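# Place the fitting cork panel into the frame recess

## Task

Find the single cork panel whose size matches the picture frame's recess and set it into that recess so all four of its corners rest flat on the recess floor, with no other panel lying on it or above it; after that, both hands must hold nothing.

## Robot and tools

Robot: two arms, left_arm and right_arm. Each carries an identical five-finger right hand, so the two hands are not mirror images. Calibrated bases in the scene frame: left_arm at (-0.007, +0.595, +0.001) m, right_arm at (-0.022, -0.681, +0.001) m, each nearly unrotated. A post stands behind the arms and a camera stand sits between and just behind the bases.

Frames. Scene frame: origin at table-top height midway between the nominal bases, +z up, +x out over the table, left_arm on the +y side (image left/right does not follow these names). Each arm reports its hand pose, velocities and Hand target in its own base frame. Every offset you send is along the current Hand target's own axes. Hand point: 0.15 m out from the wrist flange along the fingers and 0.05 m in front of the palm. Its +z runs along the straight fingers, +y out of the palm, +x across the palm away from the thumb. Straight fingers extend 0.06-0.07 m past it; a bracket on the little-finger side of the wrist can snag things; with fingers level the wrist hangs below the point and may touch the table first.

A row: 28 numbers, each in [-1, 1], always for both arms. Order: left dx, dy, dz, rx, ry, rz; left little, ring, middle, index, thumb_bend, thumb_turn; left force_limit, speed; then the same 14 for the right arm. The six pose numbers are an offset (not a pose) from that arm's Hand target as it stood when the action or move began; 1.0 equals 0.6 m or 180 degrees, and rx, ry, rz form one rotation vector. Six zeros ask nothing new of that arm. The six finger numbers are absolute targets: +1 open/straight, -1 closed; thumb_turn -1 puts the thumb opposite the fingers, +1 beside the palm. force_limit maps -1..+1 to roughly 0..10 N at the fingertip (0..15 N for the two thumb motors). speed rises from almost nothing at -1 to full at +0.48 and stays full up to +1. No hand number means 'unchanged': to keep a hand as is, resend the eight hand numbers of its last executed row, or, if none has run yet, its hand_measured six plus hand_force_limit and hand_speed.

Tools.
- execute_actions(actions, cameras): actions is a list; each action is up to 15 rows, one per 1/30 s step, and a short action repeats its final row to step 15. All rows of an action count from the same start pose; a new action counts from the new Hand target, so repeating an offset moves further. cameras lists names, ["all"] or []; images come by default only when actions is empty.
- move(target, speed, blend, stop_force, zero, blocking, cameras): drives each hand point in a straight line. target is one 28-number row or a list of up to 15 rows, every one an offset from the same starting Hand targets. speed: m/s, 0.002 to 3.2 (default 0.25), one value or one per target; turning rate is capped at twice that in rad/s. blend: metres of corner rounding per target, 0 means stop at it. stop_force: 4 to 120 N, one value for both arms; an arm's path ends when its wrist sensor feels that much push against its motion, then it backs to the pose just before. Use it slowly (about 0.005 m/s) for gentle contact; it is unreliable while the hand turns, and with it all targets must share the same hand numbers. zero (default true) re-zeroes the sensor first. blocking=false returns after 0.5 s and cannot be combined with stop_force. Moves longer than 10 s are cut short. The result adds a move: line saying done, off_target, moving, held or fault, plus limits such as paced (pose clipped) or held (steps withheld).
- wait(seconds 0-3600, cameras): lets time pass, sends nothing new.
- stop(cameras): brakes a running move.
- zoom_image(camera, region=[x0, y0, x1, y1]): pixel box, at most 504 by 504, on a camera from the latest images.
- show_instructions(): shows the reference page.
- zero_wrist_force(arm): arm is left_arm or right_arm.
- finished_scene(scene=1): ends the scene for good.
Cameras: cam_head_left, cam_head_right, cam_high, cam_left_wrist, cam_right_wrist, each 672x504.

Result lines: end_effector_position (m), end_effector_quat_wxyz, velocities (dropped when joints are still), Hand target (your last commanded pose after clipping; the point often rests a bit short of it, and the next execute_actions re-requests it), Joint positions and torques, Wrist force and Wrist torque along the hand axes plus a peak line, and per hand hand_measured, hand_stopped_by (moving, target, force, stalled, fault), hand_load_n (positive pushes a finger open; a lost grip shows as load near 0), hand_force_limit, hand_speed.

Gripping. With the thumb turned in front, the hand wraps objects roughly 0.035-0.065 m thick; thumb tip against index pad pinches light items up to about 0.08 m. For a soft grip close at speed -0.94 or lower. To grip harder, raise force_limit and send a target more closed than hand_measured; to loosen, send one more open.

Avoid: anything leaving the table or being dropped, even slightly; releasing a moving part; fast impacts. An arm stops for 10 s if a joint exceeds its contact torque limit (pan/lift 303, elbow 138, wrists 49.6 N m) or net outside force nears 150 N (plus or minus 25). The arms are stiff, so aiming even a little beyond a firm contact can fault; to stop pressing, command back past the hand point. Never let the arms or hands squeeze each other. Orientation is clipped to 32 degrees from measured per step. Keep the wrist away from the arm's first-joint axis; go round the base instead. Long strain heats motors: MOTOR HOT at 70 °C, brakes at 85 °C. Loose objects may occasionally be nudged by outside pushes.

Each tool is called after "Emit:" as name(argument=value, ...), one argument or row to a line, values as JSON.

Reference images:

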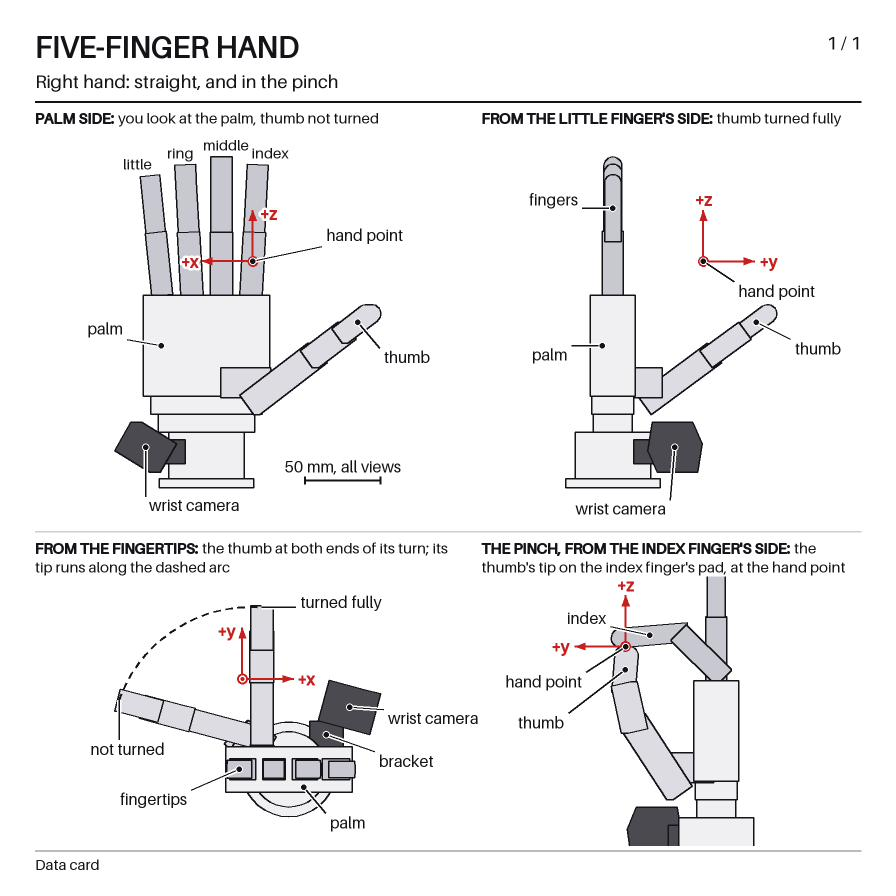

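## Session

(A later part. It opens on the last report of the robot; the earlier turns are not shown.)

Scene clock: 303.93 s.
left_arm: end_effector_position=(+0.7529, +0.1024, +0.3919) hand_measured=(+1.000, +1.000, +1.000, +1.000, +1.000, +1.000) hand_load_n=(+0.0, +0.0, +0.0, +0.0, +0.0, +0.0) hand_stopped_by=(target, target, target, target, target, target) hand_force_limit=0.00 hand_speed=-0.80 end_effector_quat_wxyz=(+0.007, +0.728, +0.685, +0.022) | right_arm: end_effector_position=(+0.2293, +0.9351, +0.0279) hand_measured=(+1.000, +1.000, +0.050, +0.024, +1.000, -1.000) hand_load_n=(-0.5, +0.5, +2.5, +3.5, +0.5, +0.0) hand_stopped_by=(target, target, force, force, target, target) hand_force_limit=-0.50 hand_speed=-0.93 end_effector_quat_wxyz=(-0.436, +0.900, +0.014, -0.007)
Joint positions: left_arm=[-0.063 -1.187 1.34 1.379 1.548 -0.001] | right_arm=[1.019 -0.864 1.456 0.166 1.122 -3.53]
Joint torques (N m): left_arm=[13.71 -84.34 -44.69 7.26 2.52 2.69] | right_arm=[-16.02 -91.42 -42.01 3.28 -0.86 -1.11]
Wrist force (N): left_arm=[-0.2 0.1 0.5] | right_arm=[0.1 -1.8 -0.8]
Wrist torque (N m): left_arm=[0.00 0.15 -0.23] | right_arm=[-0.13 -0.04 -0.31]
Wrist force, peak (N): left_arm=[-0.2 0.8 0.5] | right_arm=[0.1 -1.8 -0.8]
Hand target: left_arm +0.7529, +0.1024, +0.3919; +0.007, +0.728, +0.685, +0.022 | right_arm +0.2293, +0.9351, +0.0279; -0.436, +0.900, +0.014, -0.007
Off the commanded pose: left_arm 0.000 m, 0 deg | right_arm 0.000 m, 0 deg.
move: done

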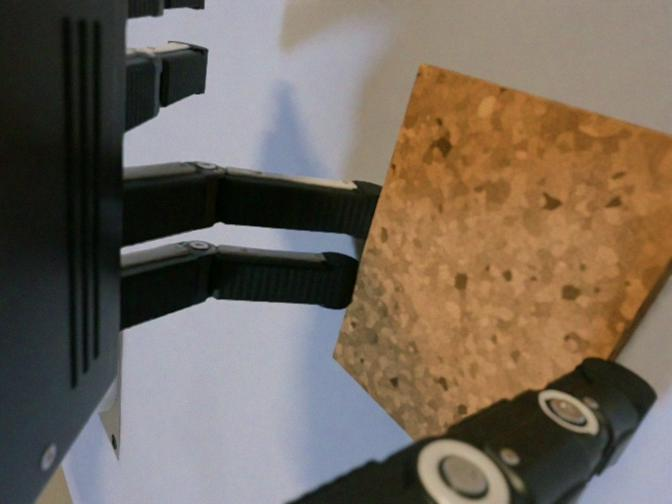

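Emit:
move(
  target=[0,0,0,0,0,0,1,1,1,1,1,1,0,-0.8,0,-0.039,-0.031,0,0,0,1,1,-0.15,-0.15,1,-1,-0.5,-0.93],
  cameras=["cam_right_wrist","cam_high"],
  speed=0.04,
)

Scene clock: 308.97 s.
left_arm: end_effector_position=(+0.7529, +0.1024, +0.3919) hand_measured=(+1.000, +1.000, +1.000, +1.000, +1.000, +1.000) hand_load_n=(+0.5, +0.0, +0.0, +0.0, +0.0, +0.0) hand_stopped_by=(target, target, target, target, target, target) hand_force_limit=0.00 hand_speed=-0.80 end_effector_quat_wxyz=(+0.007, +0.728, +0.685, +0.022) | right_arm: end_effector_position=(+0.2293, +0.9350, +0.0576) hand_measured=(+1.000, +1.000, +0.050, +0.024, +1.000, -1.000) hand_load_n=(+0.0, +0.0, +0.0, +0.0, +0.0, +0.0) hand_stopped_by=(target, target, force, force, target, target) hand_force_limit=-0.50 hand_speed=-0.93 end_effector_quat_wxyz=(-0.436, +0.900, +0.014, -0.007)
Joint positions: left_arm=[-0.063 -1.187 1.34 1.379 1.548 -0.001] | right_arm=[1.019 -0.891 1.443 0.206 1.122 -3.53]
Joint torques (N m): left_arm=[13.35 -84.72 -45.07 7.05 2.63 2.52] | right_arm=[-15.51 -86.95 -44.33 3.56 -1.29 -1.64]
Wrist force (N): left_arm=[-0.4 0.1 0.4] | right_arm=[0.5 -0.6 -0.2]
Wrist torque (N m): left_arm=[0.01 0.20 -0.24] | right_arm=[-0.17 -0.08 -0.31]
Wrist force, peak (N): left_arm=[-0.3 0.5 0.9] | right_arm=[0.5 -2.1 -0.6]
Hand target: left_arm +0.7529, +0.1024, +0.3919; +0.007, +0.728, +0.685, +0.022 | right_arm +0.2293, +0.9350, +0.0578; -0.436, +0.900, +0.014, -0.007
Off the commanded pose: left_arm 0.000 m, 0 deg | right_arm 0.000 m, 0 deg.
move: done
Images, in order (width x height): cam_high 672x504, cam_right_wrist 672x504.

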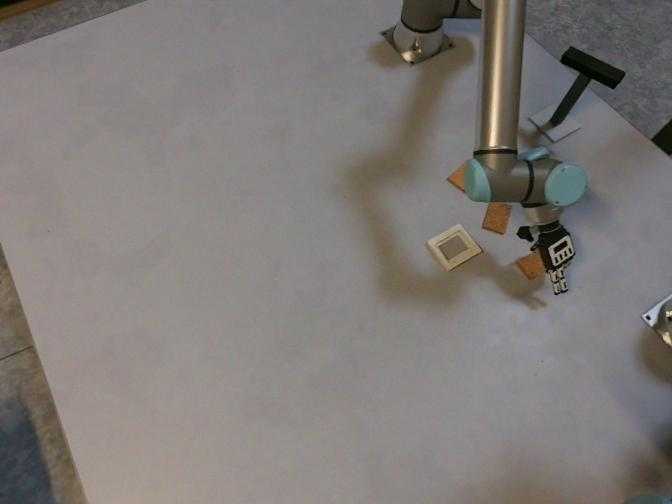

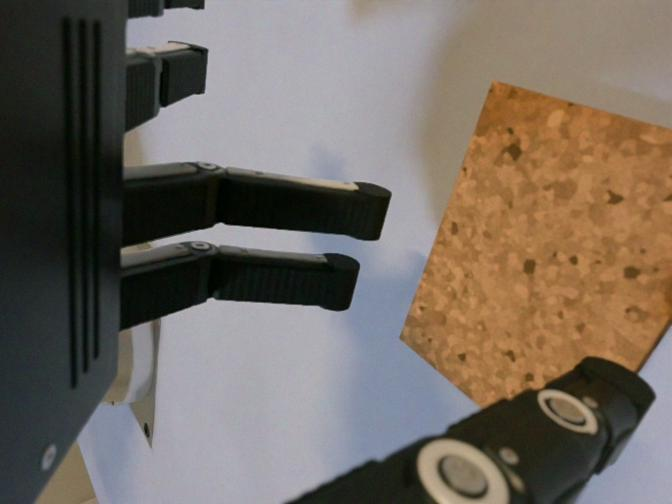

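Emit:
zoom_image(
  camera="cam_right_wrist",
  region=[300, 60, 672, 432],
)

Scaled by 1.355 from the camera's image (finer frame: 960x720).

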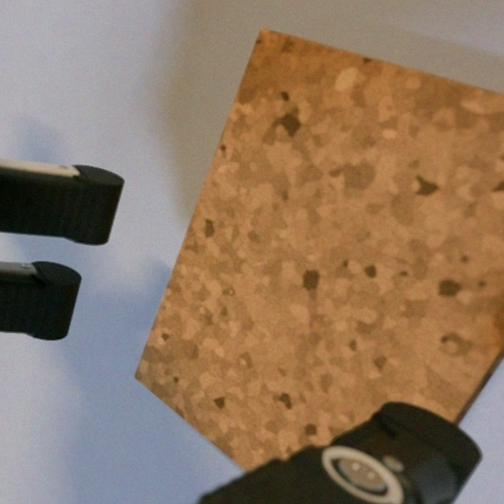

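Emit:
move(
  target=[0,0,0,0,0,0,1,1,1,1,1,1,0,-0.8,0,0.044,-0.0074,0,0.0276,-0.0348,1,1,0.6,0.6,1,-1,-0.5,0],
  cameras=["cam_right_wrist"],
  speed=0.05,
)

Scene clock: 345.00 s.
left_arm: end_effector_position=(+0.7529, +0.1024, +0.3919) hand_measured=(+1.000, +1.000, +1.000, +1.000, +1.000, +1.000) hand_load_n=(+0.0, +0.0, +0.0, +0.0, -0.5, +0.0) hand_stopped_by=(target, target, target, target, target, target) hand_force_limit=0.00 hand_speed=-0.80 end_effector_quat_wxyz=(+0.007, +0.728, +0.685, +0.022) | right_arm: end_effector_position=(+0.2299, +0.9153, +0.0399) hand_measured=(+1.000, +1.000, +0.600, +0.600, +1.000, -1.000) hand_load_n=(+0.0, +0.0, +0.0, +0.0, +0.0, +0.0) hand_stopped_by=(target, target, target, target, target, target) hand_force_limit=-0.50 hand_speed=0.00 end_effector_quat_wxyz=(-0.436, +0.897, +0.045, +0.055)
Joint positions: left_arm=[-0.063 -1.187 1.34 1.379 1.548 -0.001] | right_arm=[1.037 -0.926 1.531 0.109 1.214 -3.61]
Joint torques (N m): left_arm=[13.44 -85.1 -45.49 7.27 2.55 2.51] | right_arm=[16.57 -89.47 -21.14 -1.54 1.91 -3.01]
Wrist force (N): left_arm=[-0.3 0.3 0.4] | right_arm=[0.6 -0.5 -0.3]
Wrist torque (N m): left_arm=[0.04 0.17 -0.22] | right_arm=[-0.16 -0.08 0.02]
Wrist force, peak (N): left_arm=[-0.1 0.5 0.8] | right_arm=[0.8 -1.0 -0.5]
Hand target: left_arm +0.7529, +0.1024, +0.3919; +0.007, +0.728, +0.685, +0.022 | right_arm +0.2299, +0.9152, +0.0398; -0.436, +0.897, +0.045, +0.055
Off the commanded pose: left_arm 0.000 m, 0 deg | right_arm 0.000 m, 0 deg.
move: done

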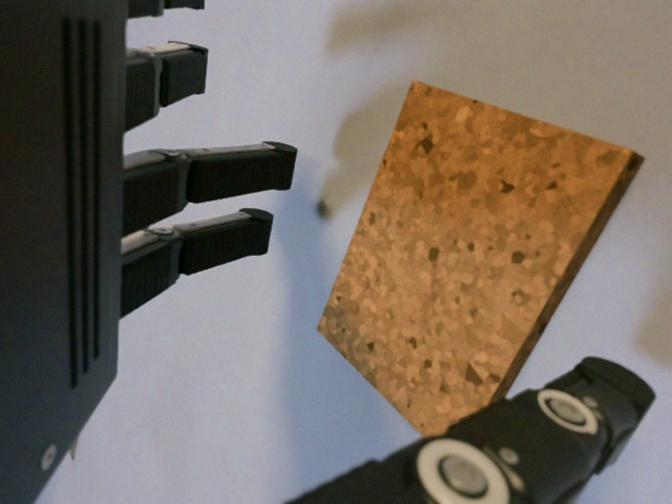

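Emit:
move(
  target=[0,0,0,0,0,0,1,1,1,1,1,1,0,-0.8,-0.0039,0.022,0.0174,0,0,0,1,1,0.6,0.6,1,-1,-0.5,0],
  cameras=["cam_right_wrist"],
  speed=0.015,
  stop_force=4,
)

Scene clock: 353.40 s.
left_arm: end_effector_position=(+0.7529, +0.1024, +0.3919) hand_measured=(+1.000, +1.000, +1.000, +1.000, +1.000, +1.000) hand_load_n=(+0.0, -0.5, +0.0, +0.0, +0.0, +0.0) hand_stopped_by=(target, target, target, target, target, target) hand_force_limit=0.00 hand_speed=-0.80 end_effector_quat_wxyz=(+0.007, +0.728, +0.685, +0.022) | right_arm: end_effector_position=(+0.2299, +0.9152, +0.0228) hand_measured=(+1.000, +1.000, +0.600, +0.600, +1.000, -1.000) hand_load_n=(+0.0, +0.0, +0.0, +0.0, +0.0, +0.0) hand_stopped_by=(target, target, target, target, target, target) hand_force_limit=-0.50 hand_speed=0.00 end_effector_quat_wxyz=(-0.436, +0.897, +0.045, +0.055)
Joint positions: left_arm=[-0.063 -1.187 1.34 1.379 1.548 -0.001] | right_arm=[1.037 -0.91 1.539 0.085 1.215 -3.611]
Joint torques (N m): left_arm=[12.57 -84.59 -44.7 7.19 2.34 2.58] | right_arm=[17.8 -62.22 -20.87 -1.22 1.82 -2.25]
Wrist force (N): left_arm=[0.2 0.3 0.5] | right_arm=[0.2 -0.9 -0.2]
Wrist torque (N m): left_arm=[0.03 0.10 -0.20] | right_arm=[-0.24 -0.04 -0.01]
Wrist force, peak (N): left_arm=[-0.3 0.4 0.8] | right_arm=[0.7 -1.3 -0.4]
Hand target: left_arm +0.7529, +0.1024, +0.3919; +0.007, +0.728, +0.685, +0.022 | right_arm +0.2299, +0.9152, +0.0228; -0.436, +0.897, +0.045, +0.055
Off the commanded pose: left_arm 0.000 m, 0 deg | right_arm 0.000 m, 0 deg.
move: done

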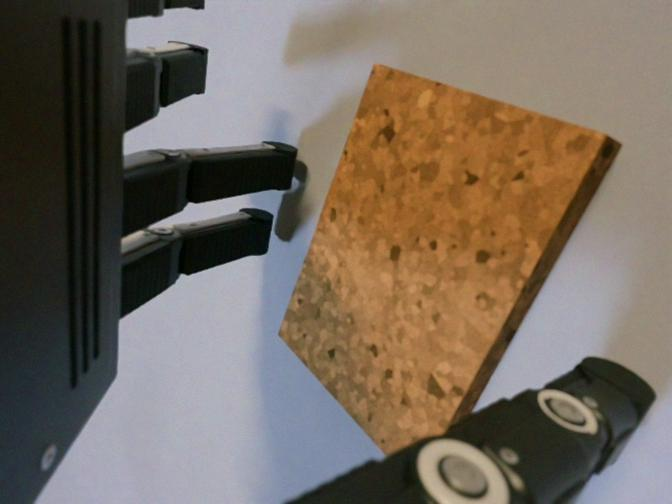

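Emit:
move(
  target=[0,0,0,0,0,0,1,1,1,1,1,1,0,-0.8,0,0,0,0,0,0,1,1,-0.16,-0.16,1,-1,-0.4,-0.93],
  cameras=["cam_right_wrist"],
  speed=0.05,
)

Scene clock: 363.57 s.
left_arm: end_effector_position=(+0.7529, +0.1024, +0.3919) hand_measured=(+1.000, +1.000, +1.000, +1.000, +1.000, +1.000) hand_load_n=(+0.0, +0.0, +0.0, +0.0, +0.0, +0.0) hand_stopped_by=(target, target, target, target, target, target) hand_force_limit=0.00 hand_speed=-0.80 end_effector_quat_wxyz=(+0.007, +0.728, +0.685, +0.022) | right_arm: end_effector_position=(+0.2299, +0.9152, +0.0228) hand_measured=(+1.000, +1.000, +0.372, +0.050, +1.000, -1.000) hand_load_n=(+0.0, +0.0, +3.5, +3.0, +0.0, +0.0) hand_stopped_by=(target, target, force, force, target, target) hand_force_limit=-0.40 hand_speed=-0.93 end_effector_quat_wxyz=(-0.436, +0.897, +0.045, +0.055)
Joint positions: left_arm=[-0.063 -1.187 1.34 1.379 1.548 -0.001] | right_arm=[1.037 -0.91 1.539 0.085 1.215 -3.611]
Joint torques (N m): left_arm=[12.28 -84.84 -44.58 7.09 2.46 2.33] | right_arm=[14.61 -62.25 -21.3 2.02 1.77 0.78]
Wrist force (N): left_arm=[-0.2 0.4 0.4] | right_arm=[0.8 -4.4 -0.8]
Wrist torque (N m): left_arm=[0.06 0.16 -0.22] | right_arm=[-0.02 -0.06 -0.03]
Wrist force, peak (N): left_arm=[-0.3 0.5 0.7] | right_arm=[0.8 -4.8 -0.9]
Hand target: left_arm +0.7529, +0.1024, +0.3919; +0.007, +0.728, +0.685, +0.022 | right_arm +0.2299, +0.9152, +0.0228; -0.436, +0.897, +0.045, +0.055
Off the commanded pose: left_arm 0.000 m, 0 deg | right_arm 0.000 m, 0 deg.
move: done

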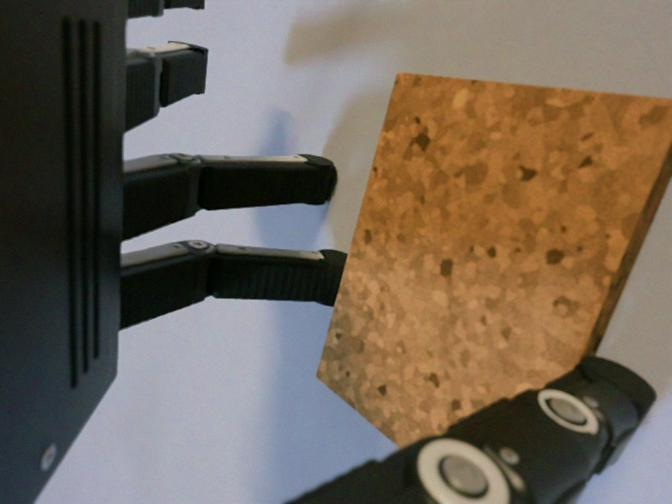

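Emit:
move(
  target=[
    [0,0,0,0,0,0,1,1,1,1,1,1,0,-0.8,0,0,0,0,0,0,1,1,1,0.6,1,-1,-0.4,-0.5],
    [0,0,0,0,0,0,1,1,1,1,1,1,0,-0.8,0.0014,-0.008,-0.0063,0.0015,-0.0274,0.0351,1,1,1,0.6,1,-1,-0.4,-0.5],
  ],
  cameras=["cam_right_wrist"],
  speed=0.05,
)

Scene clock: 380.13 s.
left_arm: end_effector_position=(+0.7529, +0.1024, +0.3919) hand_measured=(+1.000, +1.000, +1.000, +1.000, +1.000, +1.000) hand_load_n=(+0.0, +0.0, +0.5, +0.0, +0.0, +0.0) hand_stopped_by=(target, target, target, target, target, target) hand_force_limit=0.00 hand_speed=-0.80 end_effector_quat_wxyz=(+0.007, +0.728, +0.685, +0.022) | right_arm: end_effector_position=(+0.2299, +0.9152, +0.0290) hand_measured=(+1.000, +1.000, +1.000, +0.600, +1.000, -1.000) hand_load_n=(+0.0, +0.0, +0.0, +0.0, +0.0, +0.0) hand_stopped_by=(target, target, target, target, target, target) hand_force_limit=-0.40 hand_speed=-0.50 end_effector_quat_wxyz=(-0.438, +0.899, +0.014, -0.007)
Joint positions: left_arm=[-0.063 -1.187 1.34 1.379 1.548 -0.001] | right_arm=[1.004 -0.891 1.506 0.143 1.11 -3.539]
Joint torques (N m): left_arm=[12.37 -84.12 -44.83 7.15 2.36 2.24] | right_arm=[-17.06 -64.91 -42.47 3.2 -1.64 3.26]
Wrist force (N): left_arm=[-0.2 0.4 0.6] | right_arm=[0.2 0.0 -0.2]
Wrist torque (N m): left_arm=[0.04 0.15 -0.22] | right_arm=[-0.07 -0.04 -0.33]
Wrist force, peak (N): left_arm=[-0.4 0.5 0.6] | right_arm=[0.6 -4.8 -1.5]
Hand target: left_arm +0.7529, +0.1024, +0.3919; +0.007, +0.728, +0.685, +0.022 | right_arm +0.2299, +0.9152, +0.0290; -0.438, +0.899, +0.014, -0.008
Off the commanded pose: left_arm 0.000 m, 0 deg | right_arm 0.000 m, 0 deg.
move: done

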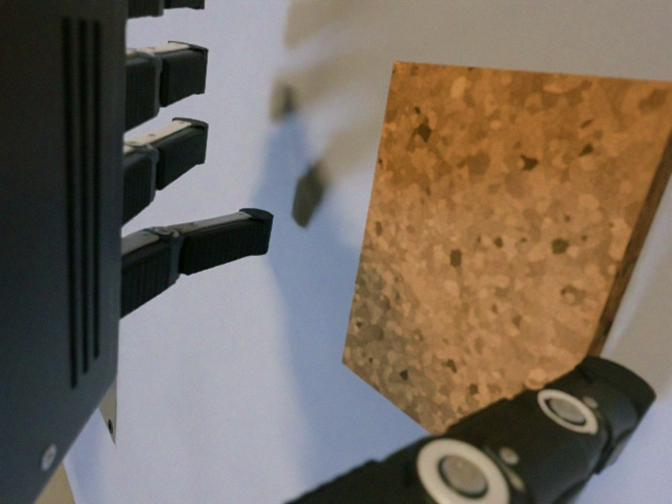

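Emit:
move(
  target=[
    [0,0,0,0,0,0,1,1,1,1,1,1,0,-0.8,0.0133,0.0063,-0.008,0,0,0,1,1,1,0.6,1,-1,-0.4,-0.5],
    [0,0,0,0,0,0,1,1,1,1,1,1,0,-0.8,0.0133,0.0193,0.0023,0,0,0,1,1,1,0.6,1,-1,-0.4,-0.5],
  ],
  cameras=["cam_right_wrist"],
  speed=0.015,
  stop_force=4,
)

Scene clock: 396.33 s.
left_arm: end_effector_position=(+0.7529, +0.1024, +0.3919) hand_measured=(+1.000, +1.000, +1.000, +1.000, +1.000, +1.000) hand_load_n=(+0.0, +0.0, +0.0, +0.0, +0.0, +0.0) hand_stopped_by=(target, target, target, target, target, target) hand_force_limit=0.00 hand_speed=-0.80 end_effector_quat_wxyz=(+0.007, +0.728, +0.685, +0.022) | right_arm: end_effector_position=(+0.2381, +0.9094, +0.0198) hand_measured=(+1.000, +1.000, +1.000, +0.600, +1.000, -1.000) hand_load_n=(+0.0, +0.0, +0.0, +0.0, +0.0, +0.0) hand_stopped_by=(target, target, target, target, target, target) hand_force_limit=-0.40 hand_speed=-0.50 end_effector_quat_wxyz=(-0.438, +0.899, +0.014, -0.008)
Joint positions: left_arm=[-0.063 -1.187 1.34 1.379 1.548 -0.001] | right_arm=[0.991 -0.885 1.515 0.132 1.1 -3.548]
Joint torques (N m): left_arm=[12.32 -82.97 -43.84 7.05 2.4 2.15] | right_arm=[-15.47 -86.39 -38.46 3.45 0.55 -2.92]
Wrist force (N): left_arm=[-0.1 0.5 0.5] | right_arm=[0.1 -3.9 -4.2]
Wrist torque (N m): left_arm=[0.07 0.15 -0.21] | right_arm=[-0.37 -0.01 -0.04]
Wrist force, peak (N): left_arm=[-0.4 0.7 0.5] | right_arm=[0.0 -6.9 -5.9]
Hand target: left_arm +0.7529, +0.1024, +0.3919; +0.007, +0.728, +0.685, +0.022 | right_arm +0.2381, +0.9094, +0.0198; -0.438, +0.899, +0.014, -0.008 (not the last commanded pose)
Off the commanded pose: left_arm 0.000 m, 0 deg | right_arm 0.001 m, 0 deg.
move: contact (right_arm); path passed 1 of 2 targets

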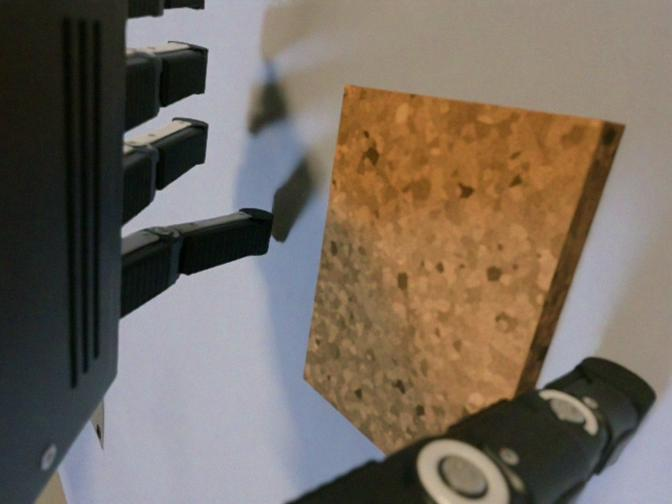

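Emit:
move(
  target=[
    [0,0,0,0,0,0,1,1,1,1,1,1,0,-0.8,0,-0.0013,-0.001,0,0,0,1,1,1,0.6,1,-1,-0.4,-0.5],
    [0,0,0,0,0,0,1,1,1,1,1,1,0,-0.8,0.005,-0.0065,0.0055,0,0,0,1,1,1,0.6,1,-1,-0.4,-0.5],
  ],
  cameras=[],
  speed=0.03,
)

Emit:
move(
  target=[0,0,0,0,0,0,1,1,1,1,1,1,0,-0.8,0,0,0,0,0,0,1,1,1,-0.16,1,-1,-0.4,-0.93],
  cameras=["cam_right_wrist"],
  speed=0.05,
)

Scene clock: 407.53 s.
left_arm: end_effector_position=(+0.7529, +0.1024, +0.3919) hand_measured=(+1.000, +1.000, +1.000, +1.000, +1.000, +1.000) hand_load_n=(+0.0, +0.0, +0.0, +0.0, +0.0, +0.0) hand_stopped_by=(target, target, target, target, target, target) hand_force_limit=0.00 hand_speed=-0.80 end_effector_quat_wxyz=(+0.007, +0.728, +0.685, +0.022) | right_arm: end_effector_position=(+0.2409, +0.9144, +0.0209) hand_measured=(+1.000, +1.000, +1.000, +0.600, +1.000, -1.000) hand_load_n=(+0.0, +0.0, +0.0, +0.0, +0.0, +0.0) hand_stopped_by=(target, target, target, target, target, target) hand_force_limit=-0.40 hand_speed=-0.50 end_effector_quat_wxyz=(-0.438, +0.899, +0.014, -0.007)
Joint positions: left_arm=[-0.063 -1.187 1.34 1.379 1.548 -0.001] | right_arm=[0.991 -0.879 1.501 0.14 1.101 -3.548]
Joint torques (N m): left_arm=[12.25 -83.55 -44.48 7.2 2.35 2.32] | right_arm=[17.02 -65.73 -42.86 2.57 1.53 2.89]
Wrist force (N): left_arm=[-0.3 0.3 0.6] | right_arm=[0.3 -0.7 -0.5]
Wrist torque (N m): left_arm=[0.03 0.17 -0.22] | right_arm=[-0.15 -0.06 -0.04]
Wrist force, peak (N): left_arm=[-0.2 0.4 0.8] | right_arm=[0.1 -4.3 -4.2]
Hand target: left_arm +0.7529, +0.1024, +0.3919; +0.007, +0.728, +0.685, +0.022 | right_arm +0.2409, +0.9145, +0.0209; -0.438, +0.899, +0.014, -0.008
Off the commanded pose: left_arm 0.000 m, 0 deg | right_arm 0.000 m, 0 deg.
move: done

Scene clock: 409.20 s.
left_arm: end_effector_position=(+0.7529, +0.1024, +0.3919) hand_measured=(+1.000, +1.000, +1.000, +1.000, +1.000, +1.000) hand_load_n=(+0.0, +0.0, +0.0, +0.0, -0.5, +0.0) hand_stopped_by=(target, target, target, target, target, target) hand_force_limit=0.00 hand_speed=-0.80 end_effector_quat_wxyz=(+0.007, +0.728, +0.685, +0.022) | right_arm: end_effector_position=(+0.2409, +0.9145, +0.0209) hand_measured=(+1.000, +1.000, +1.000, +0.326, +1.000, -1.000) hand_load_n=(+0.0, +0.0, +0.0, +3.0, +0.0, +0.0) hand_stopped_by=(target, target, target, force, target, target) hand_force_limit=-0.40 hand_speed=-0.93 end_effector_quat_wxyz=(-0.438, +0.899, +0.014, -0.008)
Joint positions: left_arm=[-0.063 -1.187 1.34 1.379 1.548 -0.001] | right_arm=[0.991 -0.879 1.5 0.14 1.101 -3.548]
Joint torques (N m): left_arm=[11.35 -83.55 -44.27 7.32 2.26 2.24] | right_arm=[17.9 -64.38 -38.96 3.32 1.47 2.78]
Wrist force (N): left_arm=[-0.4 0.4 0.4] | right_arm=[0.3 -3.2 -0.8]
Wrist torque (N m): left_arm=[0.06 0.18 -0.23] | right_arm=[0.00 -0.07 -0.06]
Wrist force, peak (N): left_arm=[-0.4 0.4 0.7] | right_arm=[0.3 -3.5 -1.2]
Hand target: left_arm +0.7529, +0.1024, +0.3919; +0.007, +0.728, +0.685, +0.022 | right_arm +0.2409, +0.9145, +0.0209; -0.438, +0.899, +0.014, -0.008
Off the commanded pose: left_arm 0.000 m, 0 deg | right_arm 0.000 m, 0 deg.
move: done

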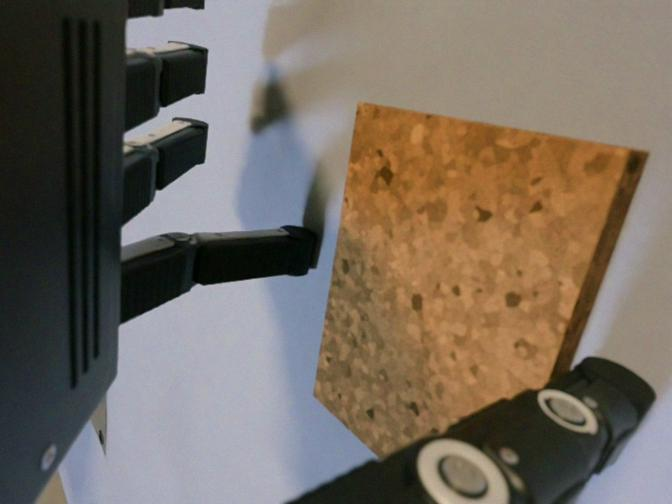

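Emit:
move(
  target=[
    [0,0,0,0,0,0,1,1,1,1,1,1,0,-0.8,0,-0.0078,-0.0062,0,0,0,1,1,1,0.326,1,-1,-0.4,-0.9],
  ],
  cameras=[],
  speed=0.03,
)

Emit:
move(
  target=[
    [0,0,0,0,0,0,1,1,1,1,1,1,0,-0.8,0,0,0,0,0,0,1,1,1,0.18,1,-1,-0.8,-0.9],
  ],
  cameras=["cam_right_wrist"],
  speed=0.03,
)

Scene clock: 426.33 s.
left_arm: end_effector_position=(+0.7529, +0.1024, +0.3919) hand_measured=(+1.000, +1.000, +1.000, +1.000, +1.000, +1.000) hand_load_n=(+0.0, +0.0, +0.0, +0.0, +0.0, +0.0) hand_stopped_by=(target, target, target, target, target, target) hand_force_limit=0.00 hand_speed=-0.80 end_effector_quat_wxyz=(+0.007, +0.728, +0.685, +0.022) | right_arm: end_effector_position=(+0.2409, +0.9145, +0.0266) hand_measured=(+1.000, +1.000, +1.000, +0.326, +1.000, -1.000) hand_load_n=(+0.0, +0.0, +0.0, +0.0, +0.0, +0.0) hand_stopped_by=(target, target, target, target, target, target) hand_force_limit=-0.40 hand_speed=-0.90 end_effector_quat_wxyz=(-0.438, +0.899, +0.014, -0.008)
Joint positions: left_arm=[-0.063 -1.187 1.34 1.379 1.548 -0.001] | right_arm=[0.991 -0.884 1.498 0.148 1.101 -3.548]
Joint torques (N m): left_arm=[11.95 -83.1 -43.98 7.3 2.18 2.36] | right_arm=[2.07 -95.83 -42.87 3.29 0.33 0.18]
Wrist force (N): left_arm=[0.2 0.6 0.6] | right_arm=[0.1 -0.5 -0.4]
Wrist torque (N m): left_arm=[0.07 0.10 -0.19] | right_arm=[-0.12 -0.02 -0.06]
Wrist force, peak (N): left_arm=[-0.3 0.1 0.9] | right_arm=[0.1 -3.5 -1.5]
Hand target: left_arm +0.7529, +0.1024, +0.3919; +0.007, +0.728, +0.685, +0.022 | right_arm +0.2409, +0.9145, +0.0269; -0.438, +0.899, +0.014, -0.008
Off the commanded pose: left_arm 0.000 m, 0 deg | right_arm 0.000 m, 0 deg.
move: done

Scene clock: 427.13 s.
left_arm: end_effector_position=(+0.7529, +0.1024, +0.3919) hand_measured=(+1.000, +1.000, +1.000, +1.000, +1.000, +1.000) hand_load_n=(+0.0, +0.0, +0.0, +0.0, +0.0, +0.0) hand_stopped_by=(target, target, target, target, target, target) hand_force_limit=0.00 hand_speed=-0.80 end_effector_quat_wxyz=(+0.007, +0.728, +0.685, +0.022) | right_arm: end_effector_position=(+0.2409, +0.9145, +0.0269) hand_measured=(+1.000, +1.000, +1.000, +0.180, +1.000, -1.000) hand_load_n=(+0.0, +0.0, +0.0, +0.0, +0.0, +0.5) hand_stopped_by=(target, target, target, target, target, target) hand_force_limit=-0.80 hand_speed=-0.90 end_effector_quat_wxyz=(-0.438, +0.899, +0.014, -0.008)
Joint positions: left_arm=[-0.063 -1.187 1.34 1.379 1.548 -0.001] | right_arm=[0.991 -0.884 1.498 0.148 1.101 -3.548]
Joint torques (N m): left_arm=[11.78 -83.17 -44.33 6.98 2.49 2.46] | right_arm=[-13.7 -89.43 -42.54 3.45 -1.05 -1.25]
Wrist force (N): left_arm=[-0.1 0.5 0.6] | right_arm=[0.2 -0.3 -0.3]
Wrist torque (N m): left_arm=[0.07 0.14 -0.21] | right_arm=[-0.09 -0.05 -0.05]
Wrist force, peak (N): left_arm=[-0.4 0.5 0.5] | right_arm=[0.6 -0.9 -0.7]
Hand target: left_arm +0.7529, +0.1024, +0.3919; +0.007, +0.728, +0.685, +0.022 | right_arm +0.2409, +0.9145, +0.0269; -0.438, +0.899, +0.014, -0.008
Off the commanded pose: left_arm 0.000 m, 0 deg | right_arm 0.000 m, 0 deg.
move: done

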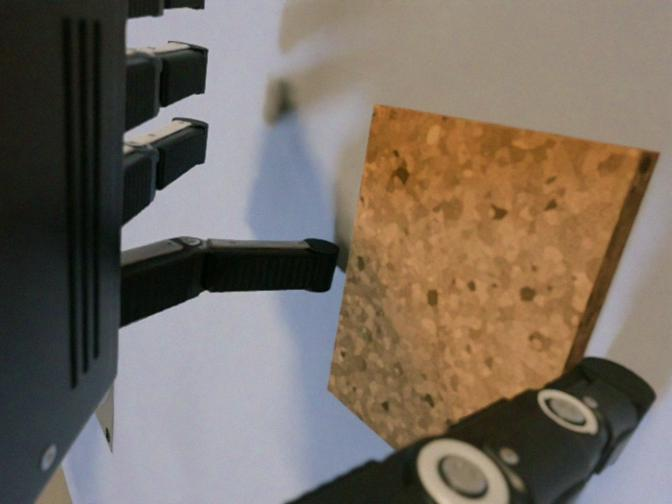

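Emit:
move(
  target=[
    [0,0,0,0,0,0,1,1,1,1,1,1,0,-0.8,0,0.0072,0.0057,0,0,0,1,1,1,0.18,1,-1,-0.8,-0.9],
  ],
  cameras=["cam_right_wrist"],
  speed=0.008,
  stop_force=4,
)

Scene clock: 432.43 s.
left_arm: end_effector_position=(+0.7529, +0.1024, +0.3919) hand_measured=(+1.000, +1.000, +1.000, +1.000, +1.000, +1.000) hand_load_n=(+0.0, +0.0, +0.0, +0.0, +0.0, +0.0) hand_stopped_by=(target, target, target, target, target, target) hand_force_limit=0.00 hand_speed=-0.80 end_effector_quat_wxyz=(+0.007, +0.728, +0.685, +0.022) | right_arm: end_effector_position=(+0.2410, +0.9145, +0.0214) hand_measured=(+1.000, +1.000, +1.000, +0.180, +1.000, -1.000) hand_load_n=(+0.0, +0.0, +0.0, +0.0, +0.0, +0.0) hand_stopped_by=(target, target, target, target, target, target) hand_force_limit=-0.80 hand_speed=-0.90 end_effector_quat_wxyz=(-0.438, +0.899, +0.014, -0.008)
Joint positions: left_arm=[-0.063 -1.187 1.34 1.379 1.548 -0.001] | right_arm=[0.991 -0.879 1.5 0.141 1.101 -3.548]
Joint torques (N m): left_arm=[12.17 -82.88 -44.21 7.13 2.16 2.24] | right_arm=[-1.36 -62.24 -19.51 -0.84 1.42 0.89]
Wrist force (N): left_arm=[-0.3 0.3 0.6] | right_arm=[-0.6 -3.8 -2.7]
Wrist torque (N m): left_arm=[0.03 0.16 -0.22] | right_arm=[0.04 -0.06 -0.06]
Wrist force, peak (N): left_arm=[-0.1 0.6 0.7] | right_arm=[-0.5 -4.2 -3.5]
Hand target: left_arm +0.7529, +0.1024, +0.3919; +0.007, +0.728, +0.685, +0.022 | right_arm +0.2410, +0.9145, +0.0214; -0.438, +0.899, +0.014, -0.008
Off the commanded pose: left_arm 0.000 m, 0 deg | right_arm 0.000 m, 0 deg.
move: contact (right_arm)

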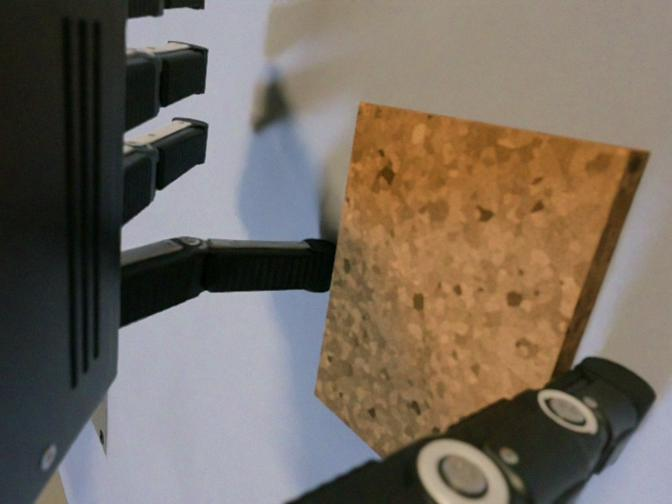

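Emit:
move(
  target=[
    [0,0,0,0,0,0,1,1,1,1,1,1,0,-0.8,0,-0.0009,-0.0007,0,0,0,1,1,1,0.18,1,-1,-0.8,-0.9],
  ],
  cameras=[],
  speed=0.03,
)

Emit:
move(
  target=[
    [0,0,0,0,0,0,1,1,1,1,1,1,0,-0.8,0,0,0,0,0,0,1,1,1,-0.1,1,-1,-0.4,-0.93],
  ],
  cameras=["cam_right_wrist"],
  speed=0.03,
)

Scene clock: 441.40 s.
left_arm: end_effector_position=(+0.7529, +0.1024, +0.3919) hand_measured=(+1.000, +1.000, +1.000, +1.000, +1.000, +1.000) hand_load_n=(+0.0, +0.0, +0.0, +0.0, +0.0, +0.0) hand_stopped_by=(target, target, target, target, target, target) hand_force_limit=0.00 hand_speed=-0.80 end_effector_quat_wxyz=(+0.007, +0.728, +0.685, +0.022) | right_arm: end_effector_position=(+0.2409, +0.9145, +0.0220) hand_measured=(+1.000, +1.000, +1.000, +0.180, +1.000, -1.000) hand_load_n=(+0.0, +0.0, +0.0, +0.0, +0.0, +0.5) hand_stopped_by=(target, target, target, target, target, target) hand_force_limit=-0.80 hand_speed=-0.90 end_effector_quat_wxyz=(-0.438, +0.899, +0.014, -0.008)
Joint positions: left_arm=[-0.063 -1.187 1.34 1.379 1.548 -0.001] | right_arm=[0.991 -0.88 1.5 0.142 1.101 -3.548]
Joint torques (N m): left_arm=[12.3 -82.47 -44 7.24 2.37 2.08] | right_arm=[-1.92 -90.53 -42.78 3.57 0.59 1.28]
Wrist force (N): left_arm=[-0.2 0.5 0.6] | right_arm=[0.5 -0.3 -0.2]
Wrist torque (N m): left_arm=[0.05 0.16 -0.22] | right_arm=[-0.11 -0.09 -0.04]
Wrist force, peak (N): left_arm=[-0.3 0.1 0.9] | right_arm=[-0.3 -4.6 -3.4]
Hand target: left_arm +0.7529, +0.1024, +0.3919; +0.007, +0.728, +0.685, +0.022 | right_arm +0.2410, +0.9145, +0.0221; -0.438, +0.899, +0.014, -0.008
Off the commanded pose: left_arm 0.000 m, 0 deg | right_arm 0.000 m, 0 deg.
move: done

Scene clock: 442.33 s.
left_arm: end_effector_position=(+0.7529, +0.1024, +0.3919) hand_measured=(+1.000, +1.000, +1.000, +1.000, +1.000, +1.000) hand_load_n=(+0.0, +0.0, +0.0, +0.0, +0.0, +0.0) hand_stopped_by=(target, target, target, target, target, target) hand_force_limit=0.00 hand_speed=-0.80 end_effector_quat_wxyz=(+0.007, +0.728, +0.685, +0.022) | right_arm: end_effector_position=(+0.2410, +0.9145, +0.0221) hand_measured=(+1.000, +1.000, +1.000, +0.050, +1.000, -1.000) hand_load_n=(+0.0, +0.0, +0.0, +3.5, +0.0, +0.0) hand_stopped_by=(target, target, target, force, target, target) hand_force_limit=-0.40 hand_speed=-0.93 end_effector_quat_wxyz=(-0.438, +0.899, +0.014, -0.008)
Joint positions: left_arm=[-0.063 -1.187 1.34 1.379 1.548 -0.001] | right_arm=[0.991 -0.88 1.5 0.142 1.101 -3.548]
Joint torques (N m): left_arm=[12.41 -82.82 -43.74 7.03 2.33 2.11] | right_arm=[-1.5 -90.51 -42.64 3.3 0.24 0.93]
Wrist force (N): left_arm=[-0.2 0.6 0.4] | right_arm=[0.1 -0.1 0.0]
Wrist torque (N m): left_arm=[0.09 0.16 -0.21] | right_arm=[-0.10 -0.03 -0.06]
Wrist force, peak (N): left_arm=[0.1 0.6 0.6] | right_arm=[0.5 -0.2 -1.1]
Hand target: left_arm +0.7529, +0.1024, +0.3919; +0.007, +0.728, +0.685, +0.022 | right_arm +0.2410, +0.9145, +0.0221; -0.438, +0.899, +0.014, -0.008
Off the commanded pose: left_arm 0.000 m, 0 deg | right_arm 0.000 m, 0 deg.
move: done

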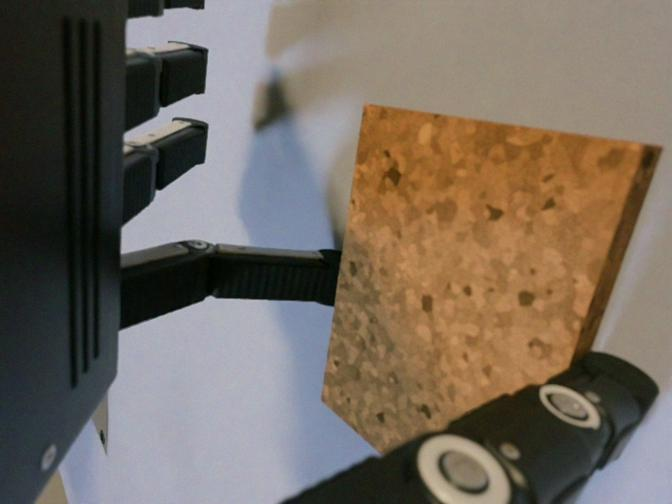

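Emit:
move(
  target=[
    [0,0,0,0,0,0,1,1,1,1,1,1,0,-0.8,0,-0.026,-0.0207,0,0,0,1,1,1,-0.1,1,-1,-0.4,-0.93],
  ],
  cameras=["cam_right_wrist"],
  speed=0.02,
)

Scene clock: 446.63 s.
left_arm: end_effector_position=(+0.7529, +0.1024, +0.3919) hand_measured=(+1.000, +1.000, +1.000, +1.000, +1.000, +1.000) hand_load_n=(+0.0, +0.0, +0.0, +0.0, +0.0, +0.0) hand_stopped_by=(target, target, target, target, target, target) hand_force_limit=0.00 hand_speed=-0.80 end_effector_quat_wxyz=(+0.007, +0.728, +0.685, +0.022) | right_arm: end_effector_position=(+0.2410, +0.9143, +0.0418) hand_measured=(+1.000, +1.000, +1.000, +0.050, +1.000, -1.000) hand_load_n=(+0.0, +0.0, +0.0, +3.0, +0.0, +0.0) hand_stopped_by=(target, target, target, force, target, target) hand_force_limit=-0.40 hand_speed=-0.93 end_effector_quat_wxyz=(-0.438, +0.899, +0.014, -0.008)
Joint positions: left_arm=[-0.063 -1.187 1.34 1.379 1.548 -0.001] | right_arm=[0.991 -0.898 1.492 0.169 1.101 -3.548]
Joint torques (N m): left_arm=[11.89 -83.23 -43.58 7.25 2.27 2.24] | right_arm=[-15.36 -91.29 -43.17 3.92 -1.85 -1.92]
Wrist force (N): left_arm=[-0.1 0.3 0.6] | right_arm=[0.8 -0.2 -0.1]
Wrist torque (N m): left_arm=[0.03 0.14 -0.22] | right_arm=[-0.12 -0.15 -0.01]
Wrist force, peak (N): left_arm=[0.2 0.4 0.9] | right_arm=[0.9 -0.7 0.0]
Hand target: left_arm +0.7529, +0.1024, +0.3919; +0.007, +0.728, +0.685, +0.022 | right_arm +0.2410, +0.9143, +0.0420; -0.438, +0.899, +0.014, -0.008
Off the commanded pose: left_arm 0.000 m, 0 deg | right_arm 0.000 m, 0 deg.
move: done

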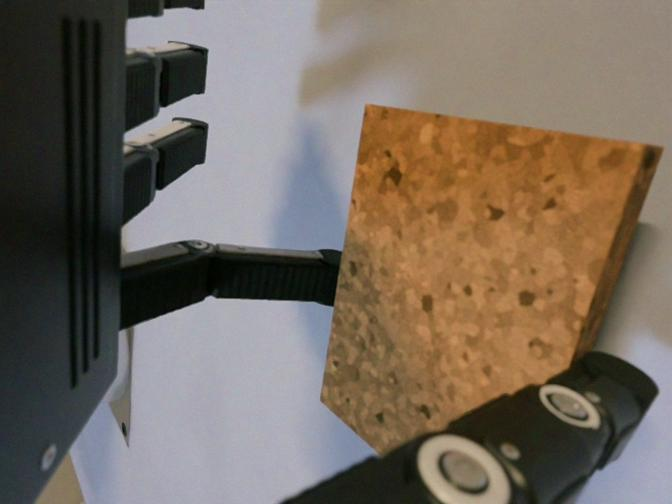

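Emit:
move(
  target=[
    [0,0,0,0,0,0,1,1,1,1,1,1,0,-0.8,0,-0.078,-0.062,0,0,0,1,1,1,-0.1,1,-1,-0.4,-0.93],
    [0,0,0,0,0,0,1,1,1,1,1,1,0,-0.8,0.284,0.0953,-0.2798,0,0,0,1,1,1,-0.1,1,-1,-0.4,-0.93],
  ],
  cameras=["all"],
  speed=0.1,
  blend=0.03,
)

Scene clock: 464.70 s.
left_arm: end_effector_position=(+0.7529, +0.1024, +0.3919) hand_measured=(+1.000, +1.000, +1.000, +1.000, +1.000, +1.000) hand_load_n=(+0.0, +0.0, +0.0, +0.0, +0.0, +0.0) hand_stopped_by=(target, target, target, target, target, target) hand_force_limit=0.00 hand_speed=-0.80 end_effector_quat_wxyz=(+0.007, +0.728, +0.685, +0.022) | right_arm: end_effector_position=(+0.4165, +0.7525, +0.1001) hand_measured=(+1.000, +1.000, +1.000, +0.050, +1.000, -1.000) hand_load_n=(+0.0, +0.0, +0.0, +3.5, +0.0, +0.0) hand_stopped_by=(target, target, target, force, target, target) hand_force_limit=-0.40 hand_speed=-0.93 end_effector_quat_wxyz=(-0.438, +0.899, +0.014, -0.007)
Joint positions: left_arm=[-0.063 -1.187 1.34 1.379 1.548 -0.001] | right_arm=[0.669 -0.999 1.576 0.344 0.884 -3.835]
Joint torques (N m): left_arm=[11.39 -82.66 -43.37 7.35 2.06 2.02] | right_arm=[-18.65 -54.82 -21.49 4.14 -2.68 -2.53]
Wrist force (N): left_arm=[-0.4 0.5 0.4] | right_arm=[0.1 -0.6 0.2]
Wrist torque (N m): left_arm=[0.07 0.18 -0.22] | right_arm=[-0.21 -0.02 -0.01]
Wrist force, peak (N): left_arm=[-0.3 0.7 0.7] | right_arm=[1.4 -0.7 -0.5]
Hand target: left_arm +0.7529, +0.1024, +0.3919; +0.007, +0.728, +0.685, +0.022 | right_arm +0.4167, +0.7523, +0.1001; -0.438, +0.899, +0.014, -0.008
Off the commanded pose: left_arm 0.000 m, 0 deg | right_arm 0.000 m, 0 deg.
move: done; blend cut to 0.0299 m at target 1

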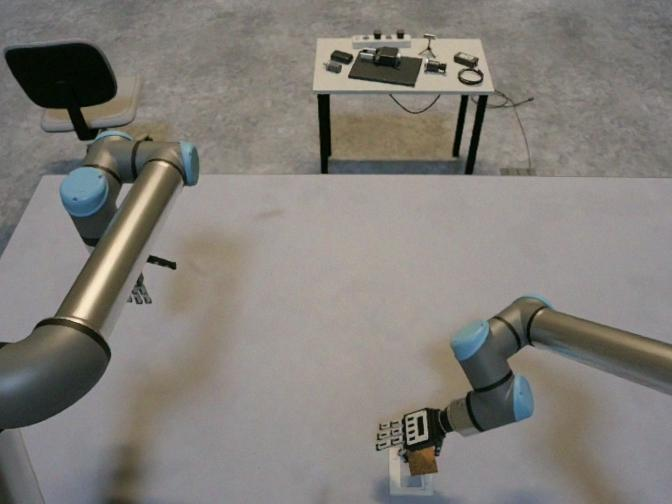

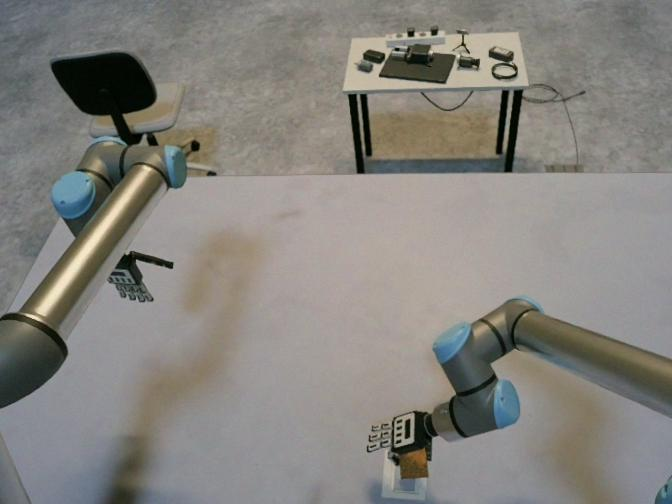

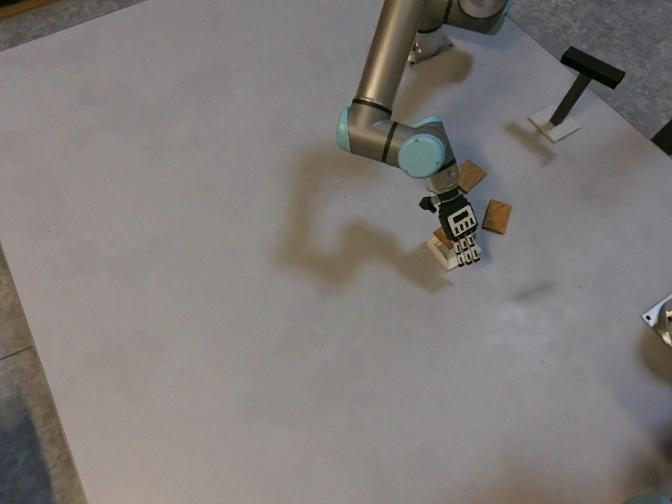

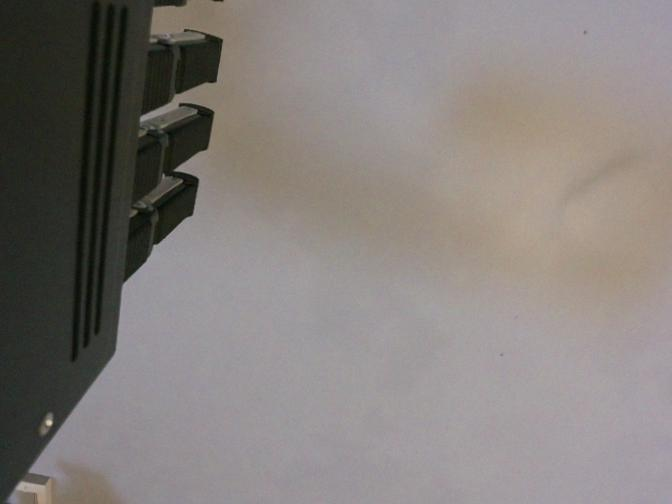

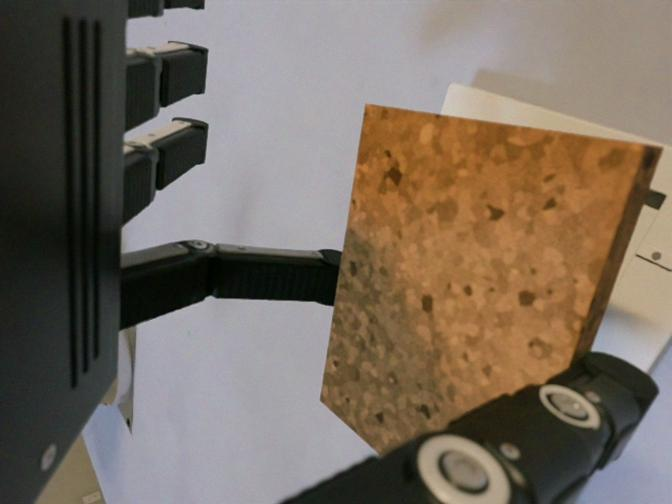

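Emit:
zoom_image(
  camera="cam_right_wrist",
  region=[432, 50, 672, 410],
)

Emit:
zoom_image(
  camera="cam_head_left",
  region=[350, 400, 480, 504],
)

Scaled by 1.400 from the camera's image (finer frame: 960x720).

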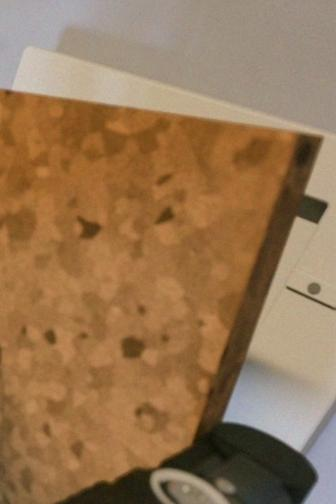

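Scaled by 3.877 from the camera's image (finer frame: 960x720).

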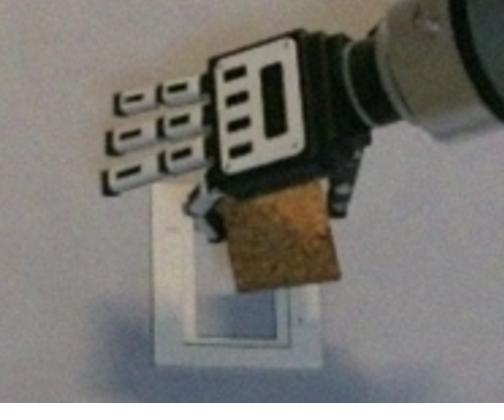

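Emit:
move(
  target=[
    [0,0,0,0,0,0,1,1,1,1,1,1,0,-0.8,0.0037,0.0578,0.0474,0,0.0338,0.0268,1,1,1,-0.1,1,-1,-0.4,-0.93],
  ],
  cameras=["cam_right_wrist","cam_head_left","cam_high"],
  speed=0.06,
)

Scene clock: 500.70 s.
left_arm: end_effector_position=(+0.7529, +0.1024, +0.3919) hand_measured=(+1.000, +1.000, +1.000, +1.000, +1.000, +1.000) hand_load_n=(+0.0, +0.0, +0.0, +0.0, +0.0, +0.0) hand_stopped_by=(target, target, target, target, target, target) hand_force_limit=0.00 hand_speed=-0.80 end_effector_quat_wxyz=(+0.007, +0.728, +0.685, +0.022) | right_arm: end_effector_position=(+0.4188, +0.7535, +0.0553) hand_measured=(+1.000, +1.000, +1.000, +0.050, +1.000, -1.000) hand_load_n=(+0.0, +0.0, +0.0, +3.5, +0.0, +0.0) hand_stopped_by=(target, target, target, force, target, target) hand_force_limit=-0.40 hand_speed=-0.93 end_effector_quat_wxyz=(-0.438, +0.898, -0.047, +0.022)
Joint positions: left_arm=[-0.063 -1.187 1.34 1.379 1.548 -0.001] | right_arm=[0.685 -0.994 1.645 0.183 0.981 -3.69]
Joint torques (N m): left_arm=[10.6 -82.17 -43.51 7.16 2.12 2.12] | right_arm=[16.96 -55.57 -19.78 -0.62 0.68 2.94]
Wrist force (N): left_arm=[-0.3 0.3 0.5] | right_arm=[0.2 -0.9 -0.4]
Wrist torque (N m): left_arm=[0.03 0.17 -0.22] | right_arm=[-0.17 -0.05 -0.35]
Wrist force, peak (N): left_arm=[-0.6 0.3 0.7] | right_arm=[0.7 -0.9 -0.5]
Hand target: left_arm +0.7529, +0.1024, +0.3919; +0.007, +0.728, +0.685, +0.022 | right_arm +0.4188, +0.7535, +0.0552; -0.438, +0.898, -0.047, +0.022
Off the commanded pose: left_arm 0.000 m, 0 deg | right_arm 0.000 m, 0 deg.
move: done
Images, in order (width x height): cam_head_left 672x504, cam_high 672x504, cam_right_wrist 672x504.

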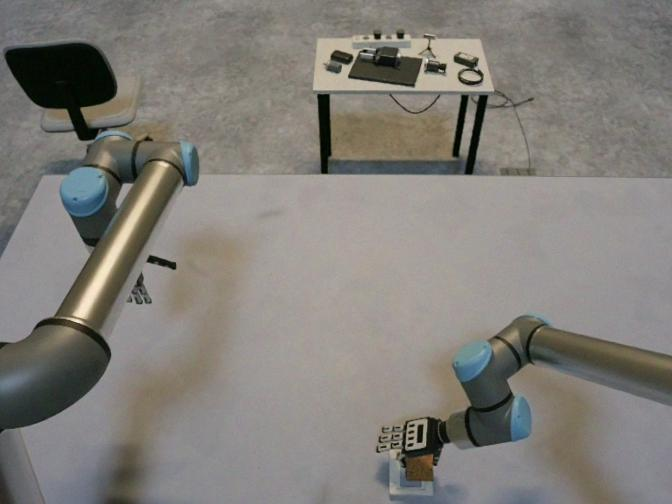

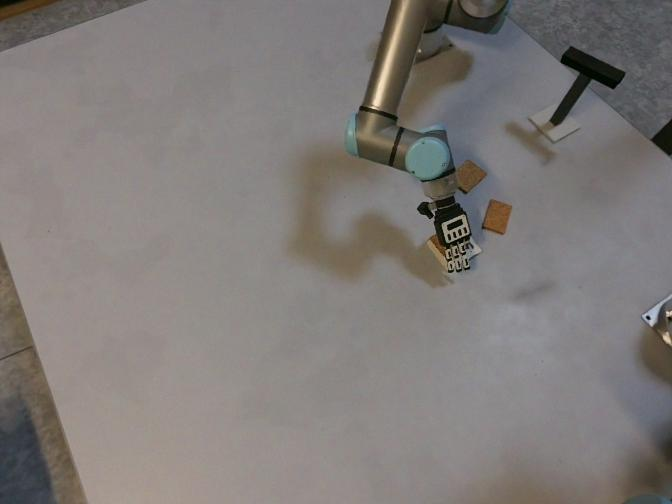

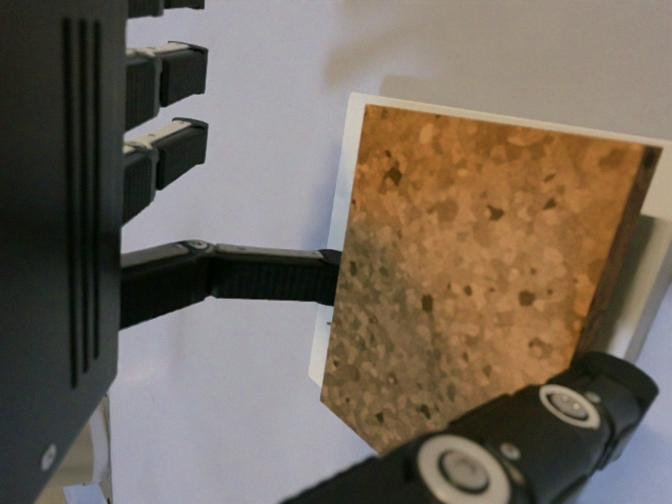

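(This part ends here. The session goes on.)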